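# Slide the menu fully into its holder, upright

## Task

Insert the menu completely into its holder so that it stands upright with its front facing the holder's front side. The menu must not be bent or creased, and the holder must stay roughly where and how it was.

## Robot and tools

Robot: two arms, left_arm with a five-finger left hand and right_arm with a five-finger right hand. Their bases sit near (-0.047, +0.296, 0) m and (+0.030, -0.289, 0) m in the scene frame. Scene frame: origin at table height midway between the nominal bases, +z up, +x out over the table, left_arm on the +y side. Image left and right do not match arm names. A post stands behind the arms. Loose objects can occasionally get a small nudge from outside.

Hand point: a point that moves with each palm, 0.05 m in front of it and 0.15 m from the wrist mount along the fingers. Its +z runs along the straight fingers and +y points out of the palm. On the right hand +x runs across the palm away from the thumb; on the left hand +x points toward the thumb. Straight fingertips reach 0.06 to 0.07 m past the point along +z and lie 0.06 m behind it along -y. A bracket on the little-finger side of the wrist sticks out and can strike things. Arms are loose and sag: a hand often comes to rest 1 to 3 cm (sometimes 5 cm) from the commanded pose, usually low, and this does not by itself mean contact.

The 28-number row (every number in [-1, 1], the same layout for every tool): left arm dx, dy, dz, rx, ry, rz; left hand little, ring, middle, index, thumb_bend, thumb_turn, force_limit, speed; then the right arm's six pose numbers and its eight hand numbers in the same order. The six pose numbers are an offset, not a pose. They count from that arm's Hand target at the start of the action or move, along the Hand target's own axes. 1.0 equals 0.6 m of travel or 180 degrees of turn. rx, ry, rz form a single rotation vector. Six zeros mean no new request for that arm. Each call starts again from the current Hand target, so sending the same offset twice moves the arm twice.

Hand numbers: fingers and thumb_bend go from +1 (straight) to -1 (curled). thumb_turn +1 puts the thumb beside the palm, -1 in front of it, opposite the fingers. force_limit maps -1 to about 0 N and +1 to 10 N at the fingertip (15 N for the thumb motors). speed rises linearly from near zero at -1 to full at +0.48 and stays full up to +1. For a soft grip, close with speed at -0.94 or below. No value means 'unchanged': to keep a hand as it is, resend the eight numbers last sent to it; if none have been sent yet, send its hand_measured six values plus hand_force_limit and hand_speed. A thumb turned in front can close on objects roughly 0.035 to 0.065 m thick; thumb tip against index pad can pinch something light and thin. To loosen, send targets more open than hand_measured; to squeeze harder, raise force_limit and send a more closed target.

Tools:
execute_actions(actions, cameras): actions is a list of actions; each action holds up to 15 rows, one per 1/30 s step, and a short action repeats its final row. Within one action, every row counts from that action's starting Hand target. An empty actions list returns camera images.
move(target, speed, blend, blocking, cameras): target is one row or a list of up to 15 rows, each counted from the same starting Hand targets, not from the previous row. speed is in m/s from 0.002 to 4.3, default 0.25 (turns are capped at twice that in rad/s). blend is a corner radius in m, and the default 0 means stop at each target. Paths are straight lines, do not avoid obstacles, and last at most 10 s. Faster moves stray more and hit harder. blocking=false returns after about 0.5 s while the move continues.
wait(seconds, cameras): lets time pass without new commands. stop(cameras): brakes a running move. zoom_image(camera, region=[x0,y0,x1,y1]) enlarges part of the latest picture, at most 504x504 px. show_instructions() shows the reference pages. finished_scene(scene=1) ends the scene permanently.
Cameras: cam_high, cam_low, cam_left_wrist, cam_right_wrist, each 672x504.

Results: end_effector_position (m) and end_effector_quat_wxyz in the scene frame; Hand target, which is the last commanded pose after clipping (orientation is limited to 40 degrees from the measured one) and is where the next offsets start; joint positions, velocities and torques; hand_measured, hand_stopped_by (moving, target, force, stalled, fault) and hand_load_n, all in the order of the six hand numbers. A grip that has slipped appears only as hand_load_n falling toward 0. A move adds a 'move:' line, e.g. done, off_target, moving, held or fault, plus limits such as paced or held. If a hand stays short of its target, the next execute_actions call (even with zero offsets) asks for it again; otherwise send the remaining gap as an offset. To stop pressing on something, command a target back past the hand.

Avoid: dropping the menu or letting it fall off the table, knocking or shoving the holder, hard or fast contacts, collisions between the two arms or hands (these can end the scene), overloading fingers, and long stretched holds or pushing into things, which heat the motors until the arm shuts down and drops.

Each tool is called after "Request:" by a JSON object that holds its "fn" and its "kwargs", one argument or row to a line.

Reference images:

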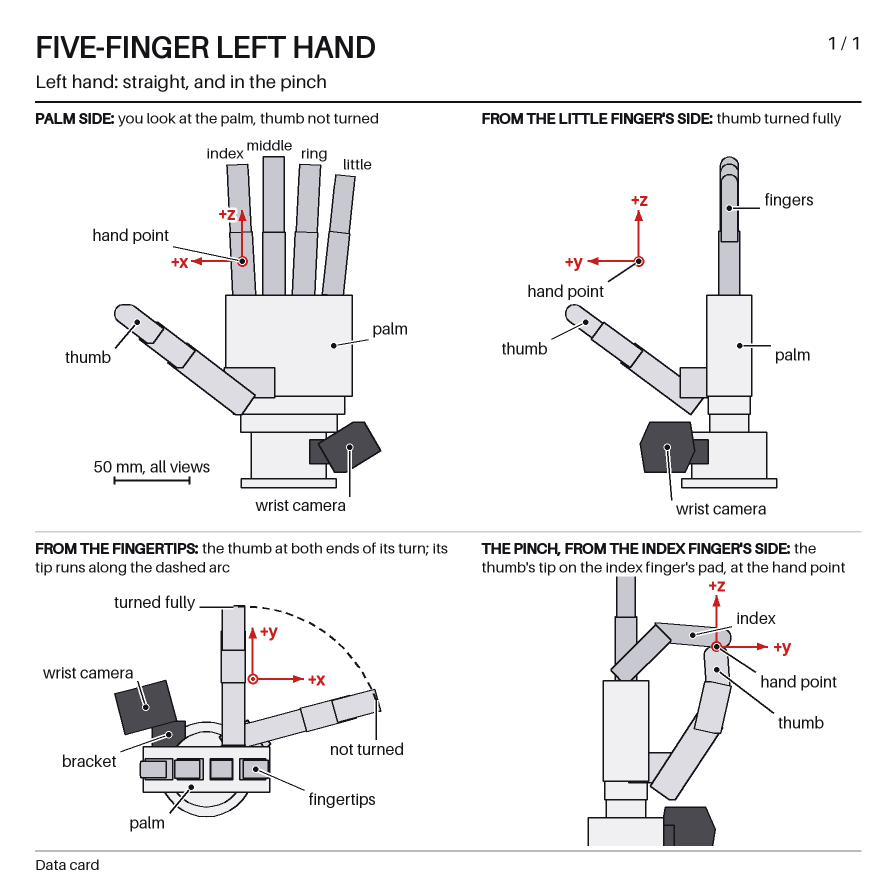

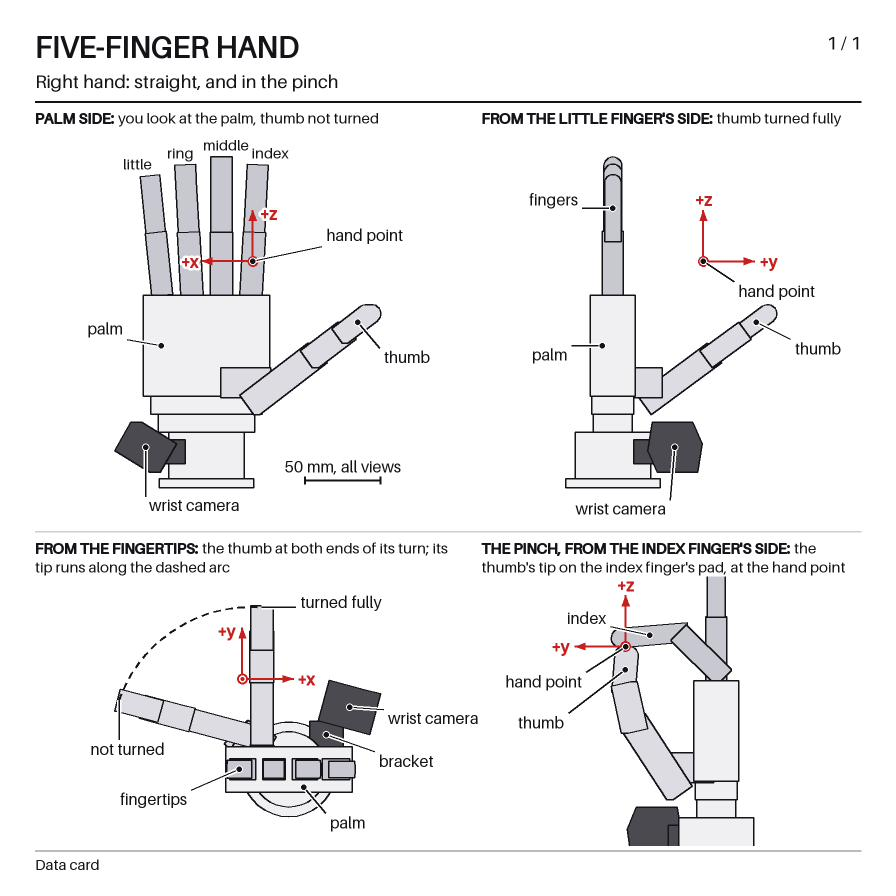

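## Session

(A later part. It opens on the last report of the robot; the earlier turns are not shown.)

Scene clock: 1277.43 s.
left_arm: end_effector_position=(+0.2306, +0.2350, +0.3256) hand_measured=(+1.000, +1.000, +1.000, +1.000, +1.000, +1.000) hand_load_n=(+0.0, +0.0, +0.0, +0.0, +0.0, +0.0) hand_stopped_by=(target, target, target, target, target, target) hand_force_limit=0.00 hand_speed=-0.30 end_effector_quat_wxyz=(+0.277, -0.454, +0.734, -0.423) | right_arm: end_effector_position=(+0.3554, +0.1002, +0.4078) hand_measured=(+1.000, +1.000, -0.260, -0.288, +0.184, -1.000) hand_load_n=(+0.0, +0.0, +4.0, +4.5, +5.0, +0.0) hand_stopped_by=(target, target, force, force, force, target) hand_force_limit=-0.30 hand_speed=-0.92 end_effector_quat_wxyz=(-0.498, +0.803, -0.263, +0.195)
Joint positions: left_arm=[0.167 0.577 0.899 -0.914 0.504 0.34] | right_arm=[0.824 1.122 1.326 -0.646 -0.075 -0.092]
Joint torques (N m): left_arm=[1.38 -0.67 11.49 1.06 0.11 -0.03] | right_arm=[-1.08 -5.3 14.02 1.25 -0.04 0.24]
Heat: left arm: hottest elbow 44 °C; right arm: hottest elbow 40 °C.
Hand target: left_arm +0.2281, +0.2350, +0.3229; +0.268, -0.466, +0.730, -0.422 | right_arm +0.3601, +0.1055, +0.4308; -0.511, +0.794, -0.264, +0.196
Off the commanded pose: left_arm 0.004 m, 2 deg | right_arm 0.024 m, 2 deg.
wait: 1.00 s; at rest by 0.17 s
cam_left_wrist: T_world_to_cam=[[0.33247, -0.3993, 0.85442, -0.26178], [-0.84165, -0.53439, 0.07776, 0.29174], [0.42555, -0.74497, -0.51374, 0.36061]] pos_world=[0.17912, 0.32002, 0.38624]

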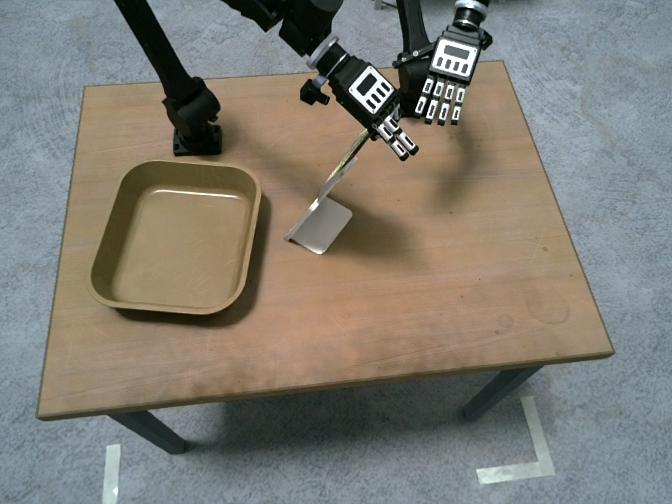

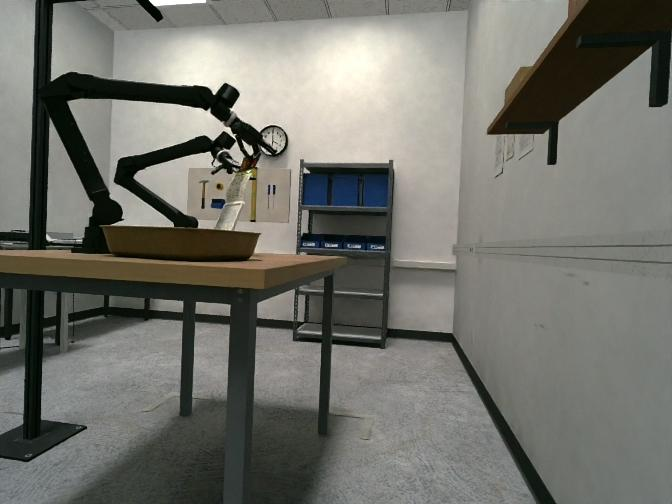

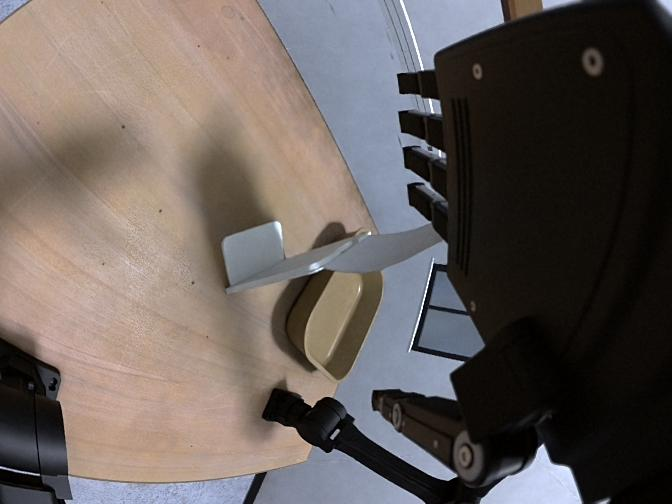

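Request:
{"fn": "move", "kwargs": {
  "target": [0,0,0,0,0,0,1,1,1,1,1,1,0,-0.3,0,-0.0055,-0.0002,0,0,0,1,1,-0.28,-0.29,0.17,-1,-0.3,-0.92],
  "speed": 0.02,
  "cameras": []
}}

Request:
{"fn": "wait", "kwargs": {
  "seconds": 1,
  "cameras": ["cam_high","cam_low","cam_left_wrist","cam_right_wrist"]
}}

Request:
{"fn": "zoom_image", "kwargs": {
  "camera": "cam_left_wrist",
  "region": [310, 220, 390, 280]
}}

Request:
{"fn": "zoom_image", "kwargs": {
  "camera": "cam_high",
  "region": [305, 140, 365, 220]
}}

Request:
{"fn": "zoom_image", "kwargs": {
  "camera": "cam_low",
  "region": [215, 160, 265, 210]
}}

Request:
{"fn": "zoom_image", "kwargs": {
  "camera": "cam_right_wrist",
  "region": [450, 170, 660, 410]
}}

Scene clock: 1287.50 s.
left_arm: end_effector_position=(+0.2306, +0.2350, +0.3256) hand_measured=(+1.000, +1.000, +1.000, +1.000, +1.000, +1.000) hand_load_n=(+0.0, +0.0, +0.0, +0.0, -0.5, +0.0) hand_stopped_by=(target, target, target, target, target, target) hand_force_limit=0.00 hand_speed=-0.30 end_effector_quat_wxyz=(+0.277, -0.454, +0.734, -0.423) | right_arm: end_effector_position=(+0.3563, +0.1012, +0.4104) hand_measured=(+1.000, +1.000, -0.260, -0.288, +0.184, -1.000) hand_load_n=(+0.0, +0.0, +4.0, +4.0, +5.0, +0.0) hand_stopped_by=(target, target, force, force, force, target) hand_force_limit=-0.30 hand_speed=-0.92 end_effector_quat_wxyz=(-0.498, +0.803, -0.264, +0.195)
Joint positions: left_arm=[0.167 0.577 0.899 -0.914 0.504 0.34] | right_arm=[0.824 1.128 1.338 -0.654 -0.075 -0.09]
Joint torques (N m): left_arm=[1.38 -0.67 11.49 1.03 0.11 -0.03] | right_arm=[-0.67 -5.54 14.05 1.28 -0.03 0.24]
Heat: left arm: hottest elbow 44 °C; right arm: hottest elbow 42 °C.
Hand target: left_arm +0.2281, +0.2350, +0.3229; +0.268, -0.466, +0.730, -0.422 | right_arm +0.3608, +0.1065, +0.4339; -0.511, +0.794, -0.264, +0.197
Off the commanded pose: left_arm 0.004 m, 2 deg | right_arm 0.024 m, 2 deg.
move: off_target (right_arm)

Scene clock: 1288.50 s.
left_arm: end_effector_position=(+0.2306, +0.2350, +0.3256) hand_measured=(+1.000, +1.000, +1.000, +1.000, +1.000, +1.000) hand_load_n=(-0.5, +0.0, +0.0, +0.0, +0.0, +0.0) hand_stopped_by=(target, target, target, target, target, target) hand_force_limit=0.00 hand_speed=-0.30 end_effector_quat_wxyz=(+0.277, -0.454, +0.734, -0.423) | right_arm: end_effector_position=(+0.3563, +0.1012, +0.4104) hand_measured=(+1.000, +1.000, -0.260, -0.288, +0.184, -1.000) hand_load_n=(+0.0, +0.0, +4.0, +4.0, +5.0, +0.0) hand_stopped_by=(target, target, force, force, force, target) hand_force_limit=-0.30 hand_speed=-0.92 end_effector_quat_wxyz=(-0.498, +0.803, -0.264, +0.195)
Joint positions: left_arm=[0.167 0.577 0.899 -0.914 0.504 0.34] | right_arm=[0.824 1.128 1.338 -0.654 -0.075 -0.09]
Joint torques (N m): left_arm=[1.32 -0.73 11.48 1.06 0.11 -0.03] | right_arm=[-0.79 -5.48 13.98 1.31 -0.05 0.24]
Heat: left arm: hottest elbow 44 °C; right arm: hottest elbow 42 °C.
Hand target: left_arm +0.2281, +0.2350, +0.3229; +0.268, -0.466, +0.730, -0.422 | right_arm +0.3608, +0.1065, +0.4339; -0.511, +0.794, -0.264, +0.197
Off the commanded pose: left_arm 0.004 m, 2 deg | right_arm 0.024 m, 2 deg.
wait: 1.00 s; at rest by 0.17 s
cam_left_wrist: T_world_to_cam=[[0.33247, -0.3993, 0.85442, -0.26178], [-0.84165, -0.53439, 0.07776, 0.29174], [0.42555, -0.74497, -0.51374, 0.36061]] pos_world=[0.17912, 0.32002, 0.38624]
cam_right_wrist: T_world_to_cam=[[0.02058, -0.54494, -0.83822, 0.38727], [-0.9914, 0.09723, -0.08755, 0.38402], [0.12921, 0.83282, -0.53825, 0.20454]] pos_world=[0.34632, 0.00335, 0.46834]

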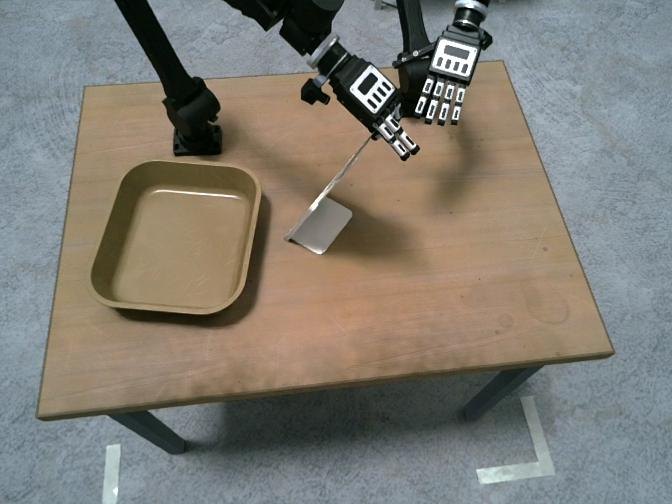

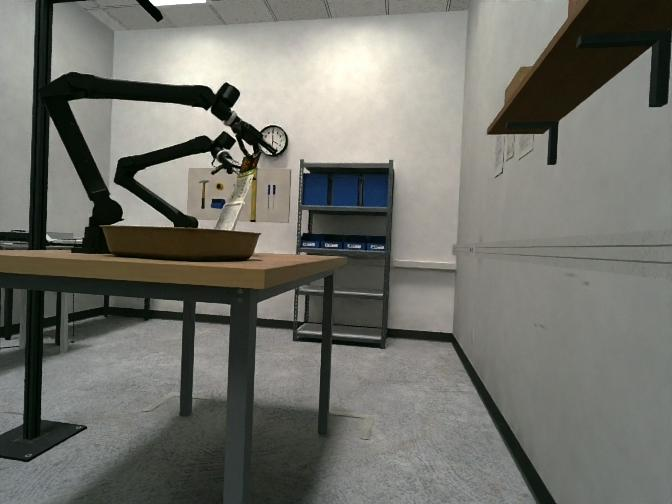

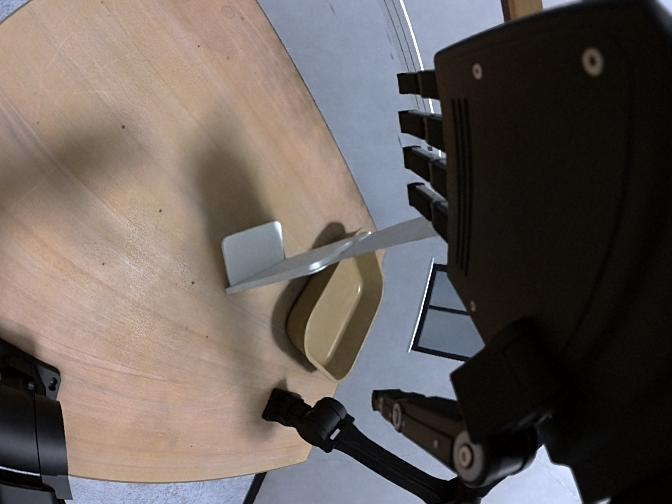

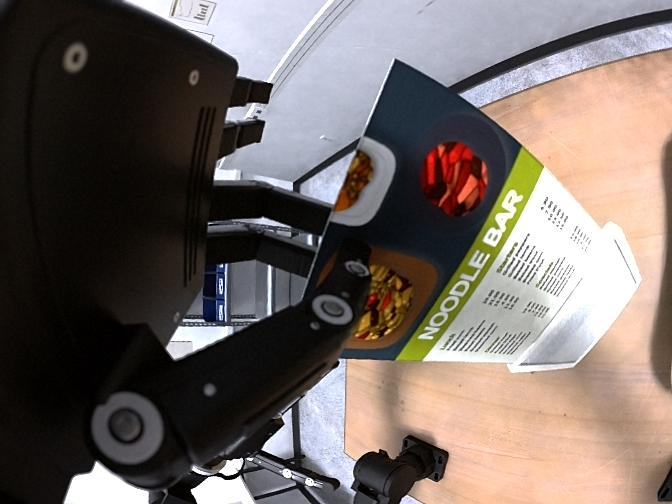

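Scaled by 6.300 from the camera's image (finer frame: 960x720).

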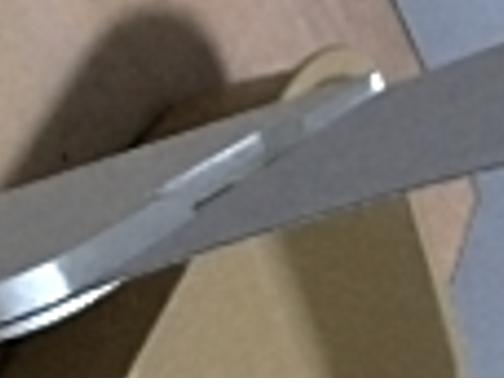

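Scaled by 6.300 from the camera's image (finer frame: 960x720).

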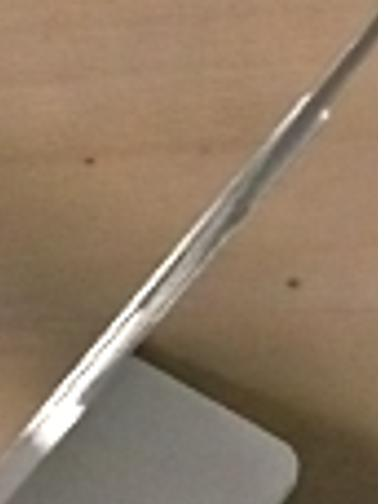

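Scaled by 10.080 from the camera's image (finer frame: 960x720).

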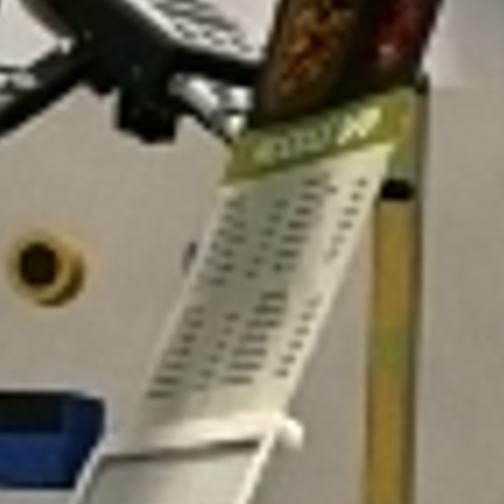

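Scaled by 2.100 from the camera's image (finer frame: 960x720).

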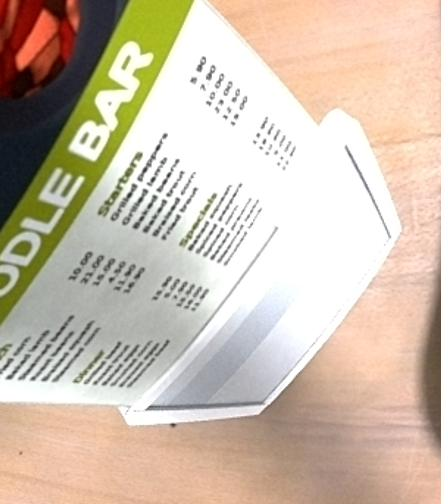

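Request:
{"fn": "move", "kwargs": {
  "target": [0,0,0,0,0,0,1,1,1,1,1,1,0,-0.3,-0.0007,0.0545,0.0067,0,0,0,1,1,-0.28,-0.29,0.17,-1,-0.3,-0.92],
  "speed": 0.03,
  "cameras": ["all"]
}}

Request:
{"fn": "zoom_image", "kwargs": {
  "camera": "cam_left_wrist",
  "region": [310, 200, 440, 290]
}}

Request:
{"fn": "zoom_image", "kwargs": {
  "camera": "cam_high",
  "region": [305, 110, 385, 220]
}}

Request:
{"fn": "zoom_image", "kwargs": {
  "camera": "cam_low",
  "region": [215, 150, 275, 230]
}}

Request:
{"fn": "zoom_image", "kwargs": {
  "camera": "cam_right_wrist",
  "region": [450, 170, 660, 410]
}}

Scene clock: 1302.87 s.
left_arm: end_effector_position=(+0.2306, +0.2350, +0.3256) hand_measured=(+1.000, +1.000, +1.000, +1.000, +1.000, +1.000) hand_load_n=(+0.0, -0.5, +0.0, +0.0, +0.0, +0.0) hand_stopped_by=(target, target, target, target, target, target) hand_force_limit=0.00 hand_speed=-0.30 end_effector_quat_wxyz=(+0.277, -0.454, +0.734, -0.423) | right_arm: end_effector_position=(+0.3536, +0.0985, +0.4003) hand_measured=(+1.000, +1.000, -0.260, -0.288, +0.184, -1.000) hand_load_n=(+0.0, +0.0, +4.0, +4.0, +5.0, +0.0) hand_stopped_by=(target, target, force, force, force, target) hand_force_limit=-0.30 hand_speed=-0.92 end_effector_quat_wxyz=(-0.501, +0.801, -0.263, +0.196)
Joint positions: left_arm=[0.167 0.577 0.899 -0.914 0.504 0.34] | right_arm=[0.824 1.109 1.293 -0.62 -0.075 -0.09]
Joint torques (N m): left_arm=[1.44 -0.73 11.48 1.06 0.11 -0.03] | right_arm=[-1.38 -7 8.68 2.66 -0.19 0.21]
Heat: left arm: hottest elbow 44 °C; right arm: hottest elbow 43 °C.
Hand target: left_arm +0.2281, +0.2350, +0.3229; +0.268, -0.466, +0.730, -0.422 | right_arm +0.3556, +0.0986, +0.4023; -0.511, +0.794, -0.264, +0.196
Off the commanded pose: left_arm 0.004 m, 2 deg | right_arm 0.003 m, 1 deg.
move: done
cam_left_wrist: T_world_to_cam=[[0.33247, -0.3993, 0.85442, -0.26178], [-0.84165, -0.53439, 0.07776, 0.29174], [0.42555, -0.74497, -0.51374, 0.36061]] pos_world=[0.17912, 0.32002, 0.38624]
cam_right_wrist: T_world_to_cam=[[0.0251, -0.54021, -0.84116, 0.37647], [-0.99092, 0.09776, -0.09235, 0.38245], [0.13212, 0.83583, -0.53285, 0.19827]] pos_world=[0.34333, 0.00026, 0.45764]

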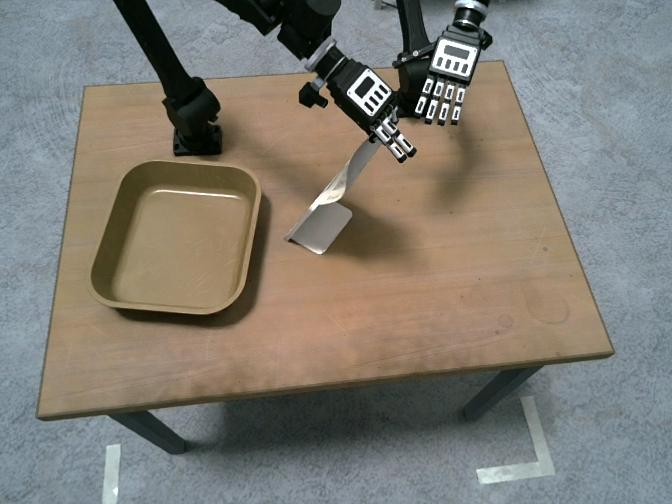

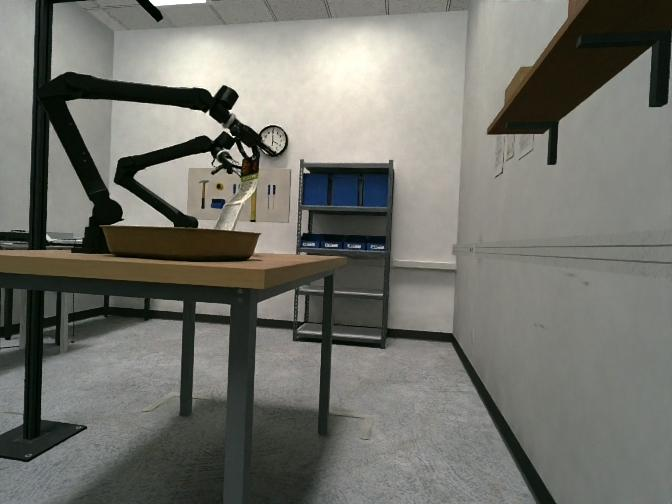

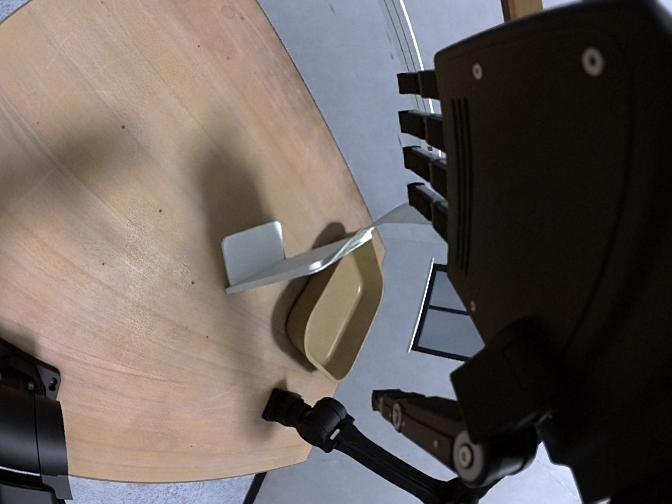

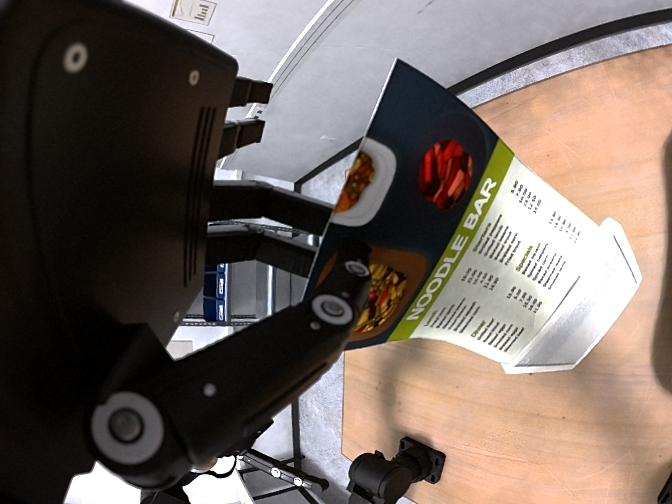

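Scaled by 3.877 from the camera's image (finer frame: 960x720).

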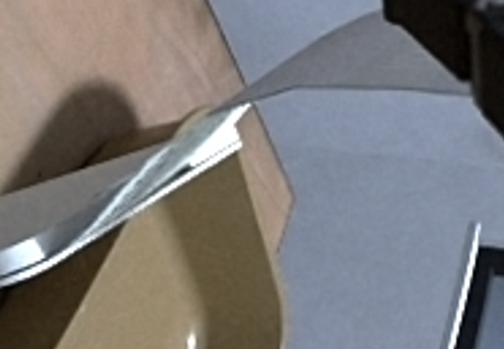

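Scaled by 4.582 from the camera's image (finer frame: 960x720).

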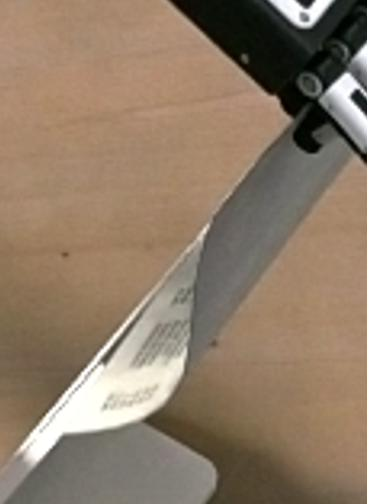

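Scaled by 6.300 from the camera's image (finer frame: 960x720).

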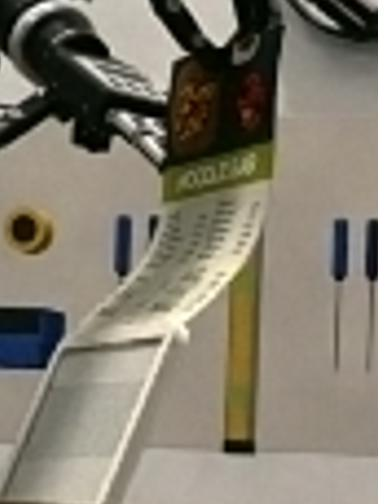

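Scaled by 2.100 from the camera's image (finer frame: 960x720).

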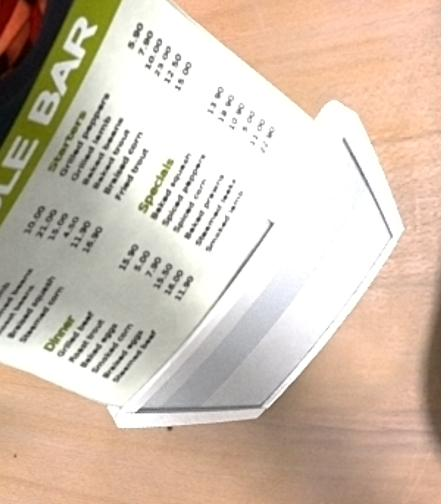

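Request:
{"fn": "move", "kwargs": {
  "target": [0,0,0,0,0,0,1,1,1,1,1,1,0,-0.3,0.0007,-0.0545,-0.0067,0,0,0,1,1,-0.28,-0.29,0.17,-1,-0.3,-0.92],
  "speed": 0.03,
  "cameras": ["all"]
}}

Request:
{"fn": "zoom_image", "kwargs": {
  "camera": "cam_left_wrist",
  "region": [310, 220, 390, 280]
}}

Request:
{"fn": "zoom_image", "kwargs": {
  "camera": "cam_high",
  "region": [305, 140, 365, 220]
}}

Request:
{"fn": "zoom_image", "kwargs": {
  "camera": "cam_low",
  "region": [215, 180, 255, 220]
}}

Request:
{"fn": "zoom_image", "kwargs": {
  "camera": "cam_right_wrist",
  "region": [490, 220, 650, 390]
}}

Scene clock: 1315.27 s.
left_arm: end_effector_position=(+0.2306, +0.2350, +0.3256) hand_measured=(+1.000, +1.000, +1.000, +1.000, +1.000, +1.000) hand_load_n=(+0.0, +0.0, +0.0, +0.0, +0.0, +0.0) hand_stopped_by=(target, target, target, target, target, target) hand_force_limit=0.00 hand_speed=-0.30 end_effector_quat_wxyz=(+0.277, -0.454, +0.734, -0.423) | right_arm: end_effector_position=(+0.3563, +0.1013, +0.4102) hand_measured=(+1.000, +1.000, -0.260, -0.288, +0.184, -1.000) hand_load_n=(+0.0, +0.0, +4.0, +4.0, +5.0, +0.0) hand_stopped_by=(target, target, force, force, force, target) hand_force_limit=-0.30 hand_speed=-0.92 end_effector_quat_wxyz=(-0.498, +0.803, -0.264, +0.195)
Joint positions: left_arm=[0.167 0.577 0.899 -0.914 0.504 0.34] | right_arm=[0.824 1.128 1.338 -0.654 -0.075 -0.09]
Joint torques (N m): left_arm=[1.32 -0.67 11.51 1.06 0.11 -0.03] | right_arm=[-0.97 -5.66 14.01 1.33 -0.03 0.23]
Heat: left arm: hottest elbow 44 °C; right arm: hottest elbow 42 °C.
Hand target: left_arm +0.2281, +0.2350, +0.3229; +0.268, -0.466, +0.730, -0.422 | right_arm +0.3608, +0.1065, +0.4340; -0.511, +0.794, -0.264, +0.197
Off the commanded pose: left_arm 0.004 m, 2 deg | right_arm 0.025 m, 2 deg.
move: off_target (right_arm)
cam_left_wrist: T_world_to_cam=[[0.33247, -0.3993, 0.85442, -0.26178], [-0.84165, -0.53439, 0.07776, 0.29174], [0.42555, -0.74497, -0.51374, 0.36061]] pos_world=[0.17912, 0.32002, 0.38624]
cam_right_wrist: T_world_to_cam=[[0.02029, -0.54521, -0.83805, 0.38718], [-0.99144, 0.09719, -0.08723, 0.38386], [0.12901, 0.83265, -0.53857, 0.20457]] pos_world=[0.34632, 0.00345, 0.46814]

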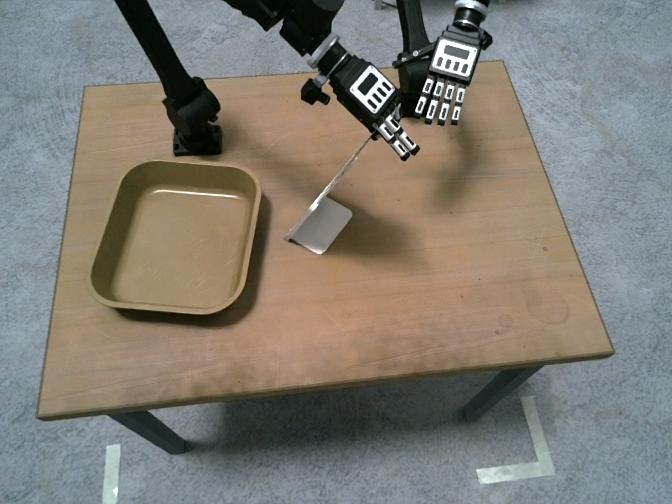

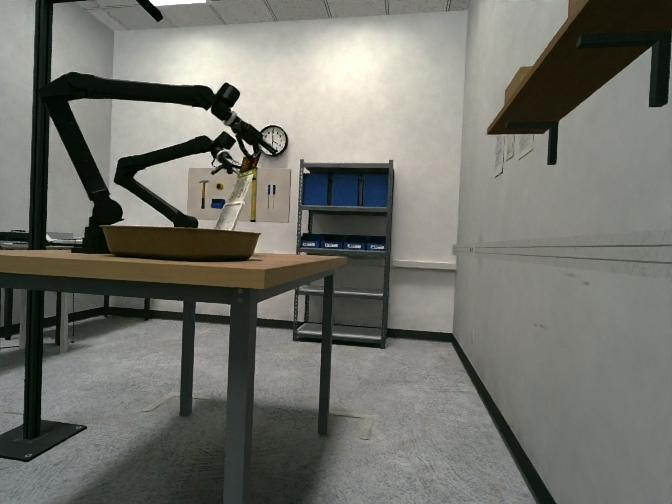

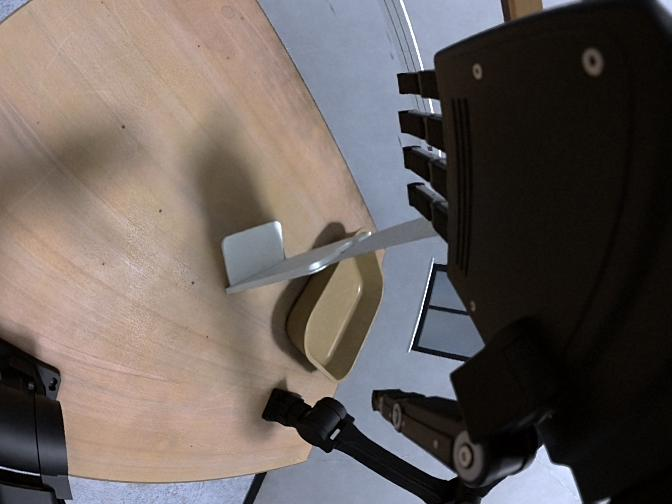

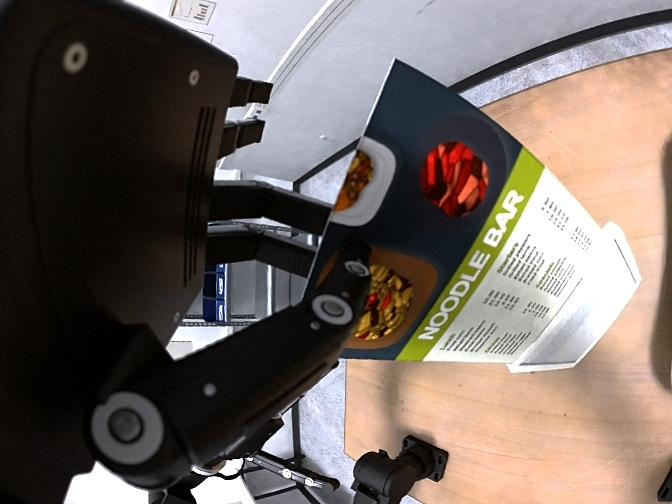

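Scaled by 6.300 from the camera's image (finer frame: 960x720).

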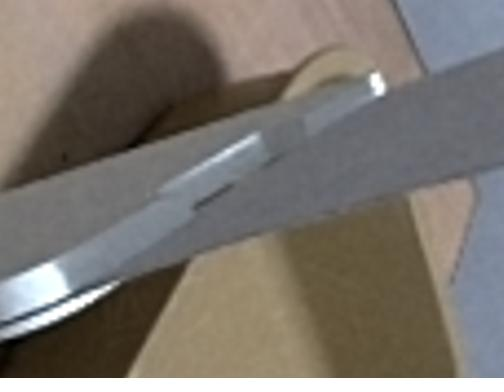

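Scaled by 6.300 from the camera's image (finer frame: 960x720).

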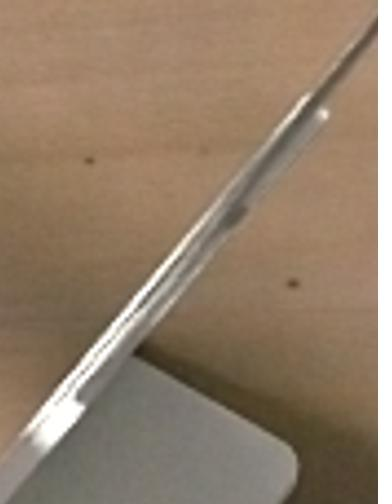

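Scaled by 12.600 from the camera's image (finer frame: 960x720).

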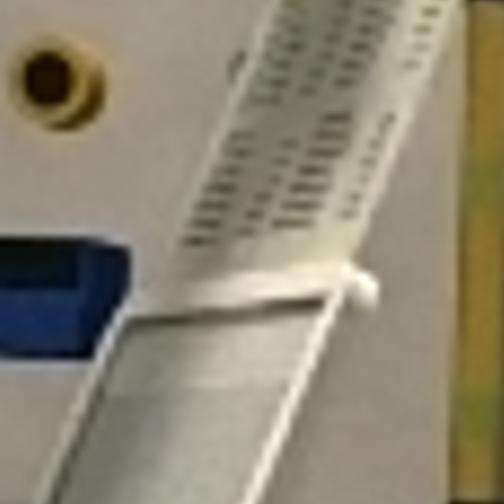

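Scaled by 2.965 from the camera's image (finer frame: 960x720).

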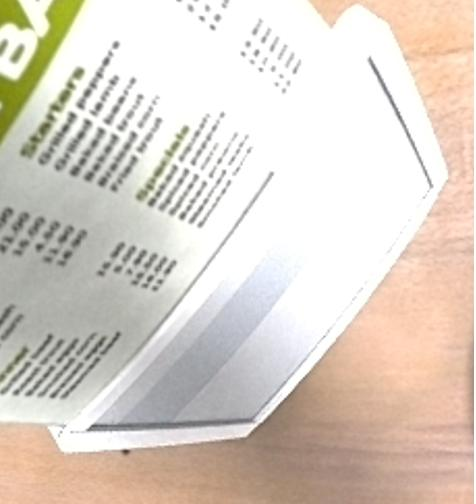

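Request:
{"fn": "zoom_image", "kwargs": {
  "camera": "cam_low",
  "region": [220, 192, 250, 216]
}}

Request:
{"fn": "zoom_image", "kwargs": {
  "camera": "cam_left_wrist",
  "region": [305, 250, 345, 280]
}}

Request:
{"fn": "zoom_image", "kwargs": {
  "camera": "cam_left_wrist",
  "region": [345, 220, 385, 260]
}}

Request:
{"fn": "zoom_image", "kwargs": {
  "camera": "cam_right_wrist",
  "region": [570, 200, 650, 290]
}}

Request:
{"fn": "zoom_image", "kwargs": {
  "camera": "cam_right_wrist",
  "region": [490, 310, 570, 380]
}}

Scaled by 16.800 from the camera's image (finer frame: 960x720).

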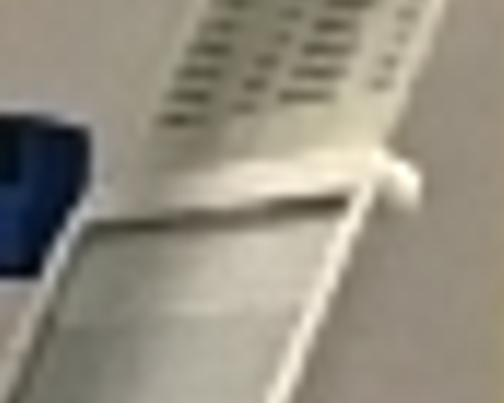

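Scaled by 12.600 from the camera's image (finer frame: 960x720).

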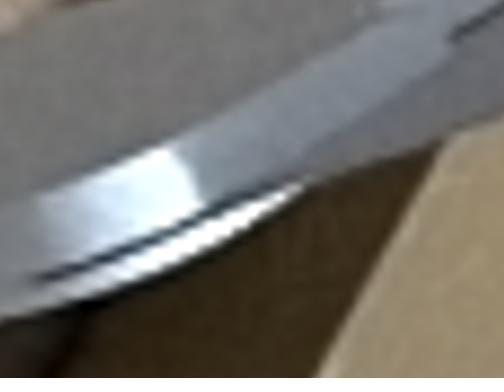

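Scaled by 12.600 from the camera's image (finer frame: 960x720).

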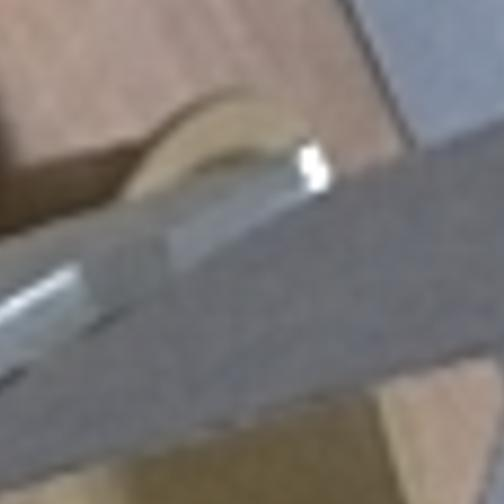

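Scaled by 5.600 from the camera's image (finer frame: 960x720).

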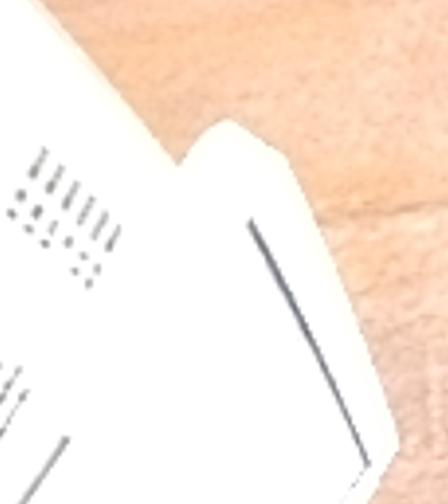

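Scaled by 6.300 from the camera's image (finer frame: 960x720).

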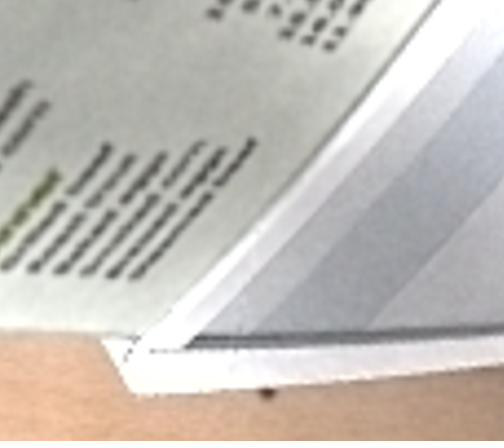

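Request:
{"fn": "execute_actions", "kwargs": {
  "actions": []
}}

Scene clock: 1376.47 s.
left_arm: end_effector_position=(+0.2306, +0.2350, +0.3256) hand_measured=(+1.000, +1.000, +1.000, +1.000, +1.000, +1.000) hand_load_n=(+0.0, +0.0, +0.0, +0.0, +0.0, +0.0) hand_stopped_by=(target, target, target, target, target, target) hand_force_limit=0.00 hand_speed=-0.30 end_effector_quat_wxyz=(+0.277, -0.454, +0.734, -0.423) | right_arm: end_effector_position=(+0.3563, +0.1013, +0.4102) hand_measured=(+1.000, +1.000, -0.260, -0.288, +0.184, -1.000) hand_load_n=(+0.0, +0.0, +4.0, +4.0, +5.0, +0.0) hand_stopped_by=(target, target, force, force, force, target) hand_force_limit=-0.30 hand_speed=-0.92 end_effector_quat_wxyz=(-0.498, +0.803, -0.264, +0.195)
Joint positions: left_arm=[0.167 0.577 0.899 -0.914 0.504 0.34] | right_arm=[0.824 1.128 1.338 -0.654 -0.075 -0.09]
Joint velocities: within noise
Joint torques (N m): left_arm=[1.44 -0.62 11.49 1.07 0.11 -0.03] | right_arm=[-1.03 -5.54 14.05 1.35 -0.04 0.22]
Motor temperatures (°C): left_arm=[28 26 44 25 24 26] | right_arm=[28 28 47 25 23 25]
Heat: left arm: hottest elbow 44 °C; right arm: hottest elbow 47 °C.
Hand target: left_arm +0.2281, +0.2350, +0.3229; +0.268, -0.466, +0.730, -0.422 | right_arm +0.3608, +0.1065, +0.4340; -0.511, +0.794, -0.264, +0.197
Off the commanded pose: left_arm 0.004 m, 2 deg | right_arm 0.025 m, 2 deg.
camera_calibration:
cam_left_wrist: T_world_to_cam=[[0.33247, -0.3993, 0.85442, -0.26178], [-0.84165, -0.53439, 0.07776, 0.29174], [0.42555, -0.74497, -0.51374, 0.36061]] pos_world=[0.17912, 0.32002, 0.38624]
cam_right_wrist: T_world_to_cam=[[0.02029, -0.54521, -0.83805, 0.38718], [-0.99144, 0.09719, -0.08723, 0.38386], [0.12901, 0.83265, -0.53857, 0.20457]] pos_world=[0.34632, 0.00345, 0.46814]

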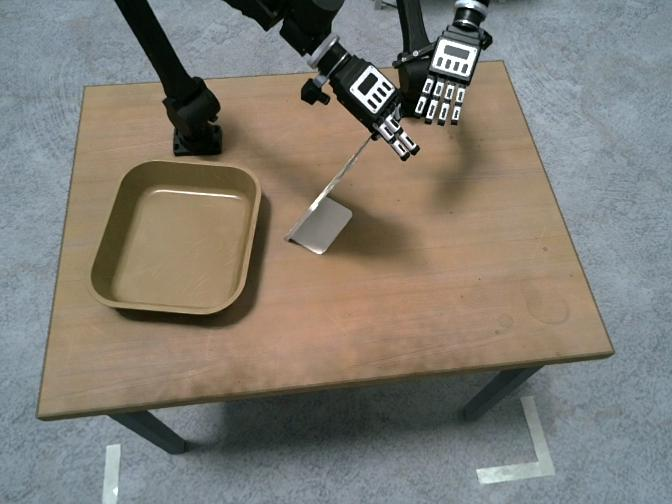

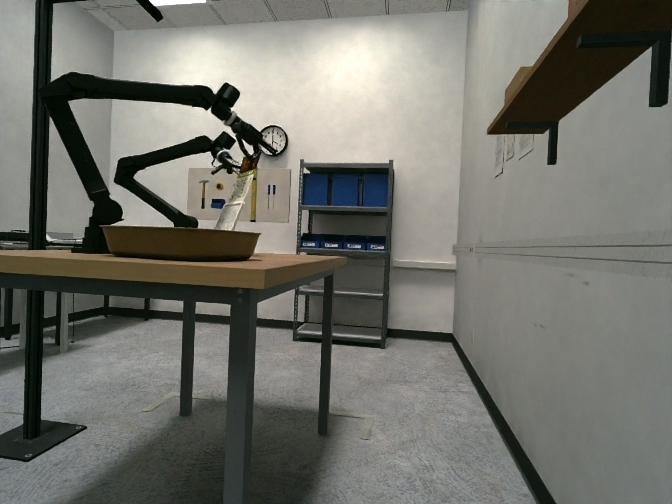

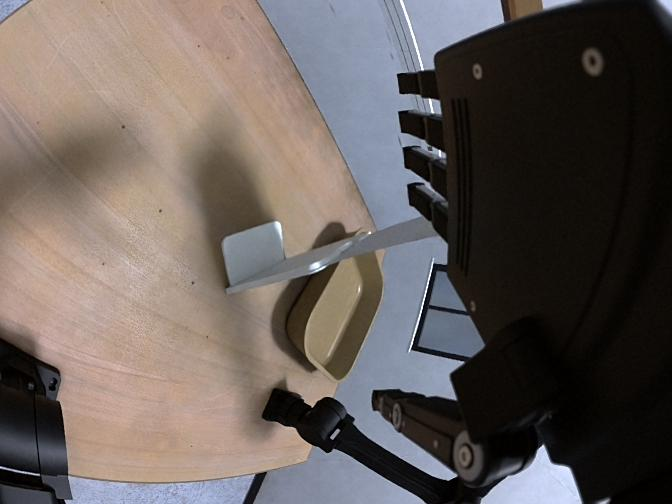

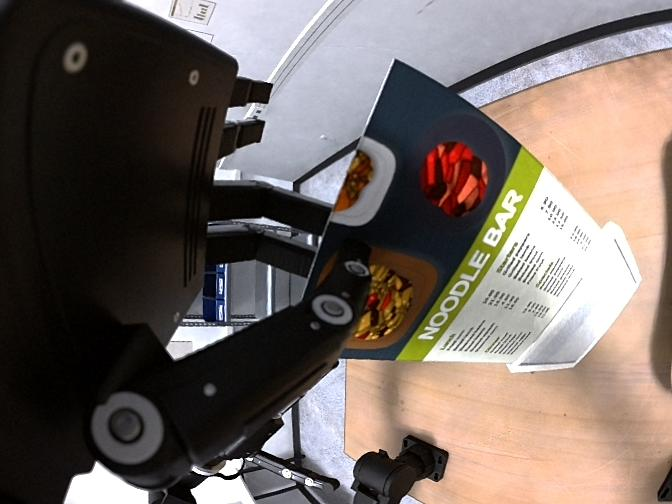

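Request:
{"fn": "zoom_image", "kwargs": {
  "camera": "cam_right_wrist",
  "region": [470, 200, 660, 390]
}}

Request:
{"fn": "zoom_image", "kwargs": {
  "camera": "cam_low",
  "region": [205, 140, 275, 265]
}}

Request:
{"fn": "zoom_image", "kwargs": {
  "camera": "cam_left_wrist",
  "region": [210, 210, 450, 390]
}}

Scaled by 2.653 from the camera's image (finer frame: 960x720).

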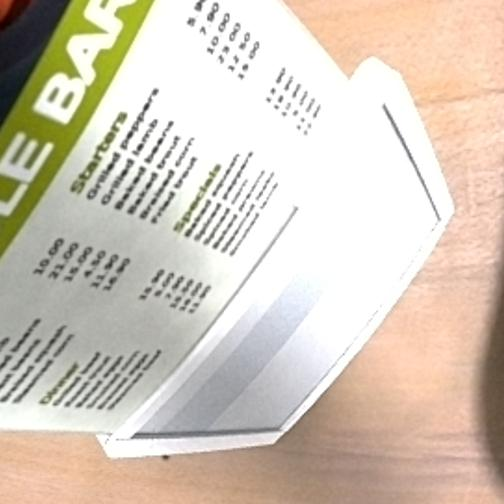

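Scaled by 4.032 from the camera's image (finer frame: 960x720).

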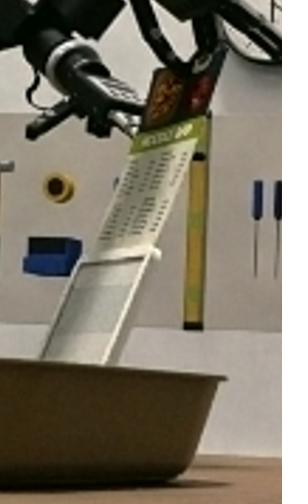

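Scaled by 2.100 from the camera's image (finer frame: 960x720).

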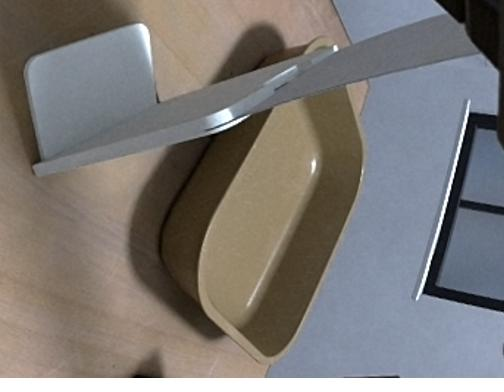

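Request:
{"fn": "zoom_image", "kwargs": {
  "camera": "cam_right_wrist",
  "region": [575, 200, 645, 270]
}}

Request:
{"fn": "zoom_image", "kwargs": {
  "camera": "cam_right_wrist",
  "region": [490, 320, 560, 390]
}}

Scaled by 7.200 from the camera's image (finer frame: 960x720).

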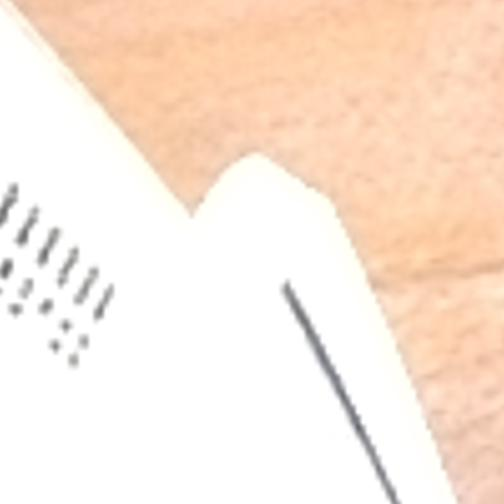

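Scaled by 7.200 from the camera's image (finer frame: 960x720).

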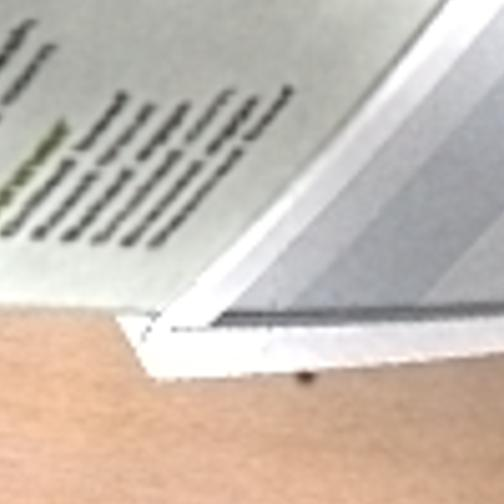

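Request:
{"fn": "zoom_image", "kwargs": {
  "camera": "cam_low",
  "region": [215, 190, 255, 230]
}}

Request:
{"fn": "zoom_image", "kwargs": {
  "camera": "cam_left_wrist",
  "region": [300, 210, 400, 290]
}}

Request:
{"fn": "zoom_image", "kwargs": {
  "camera": "cam_high",
  "region": [280, 130, 380, 250]
}}

Scaled by 12.600 from the camera's image (finer frame: 960x720).

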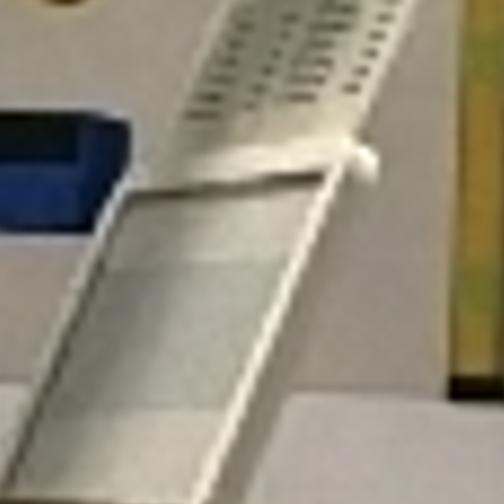

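Scaled by 5.040 from the camera's image (finer frame: 960x720).

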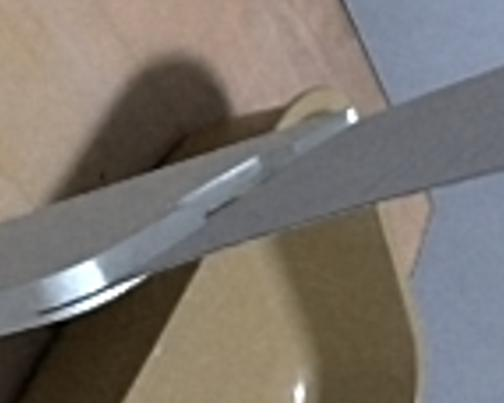

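Scaled by 4.200 from the camera's image (finer frame: 960x720).

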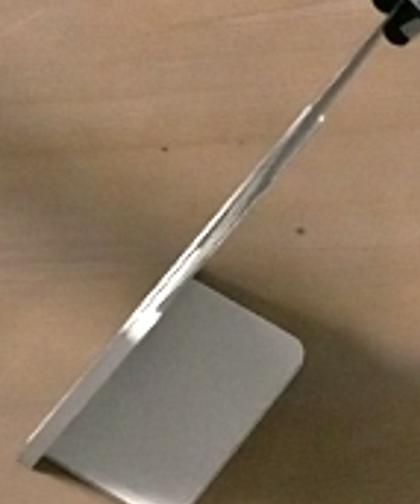

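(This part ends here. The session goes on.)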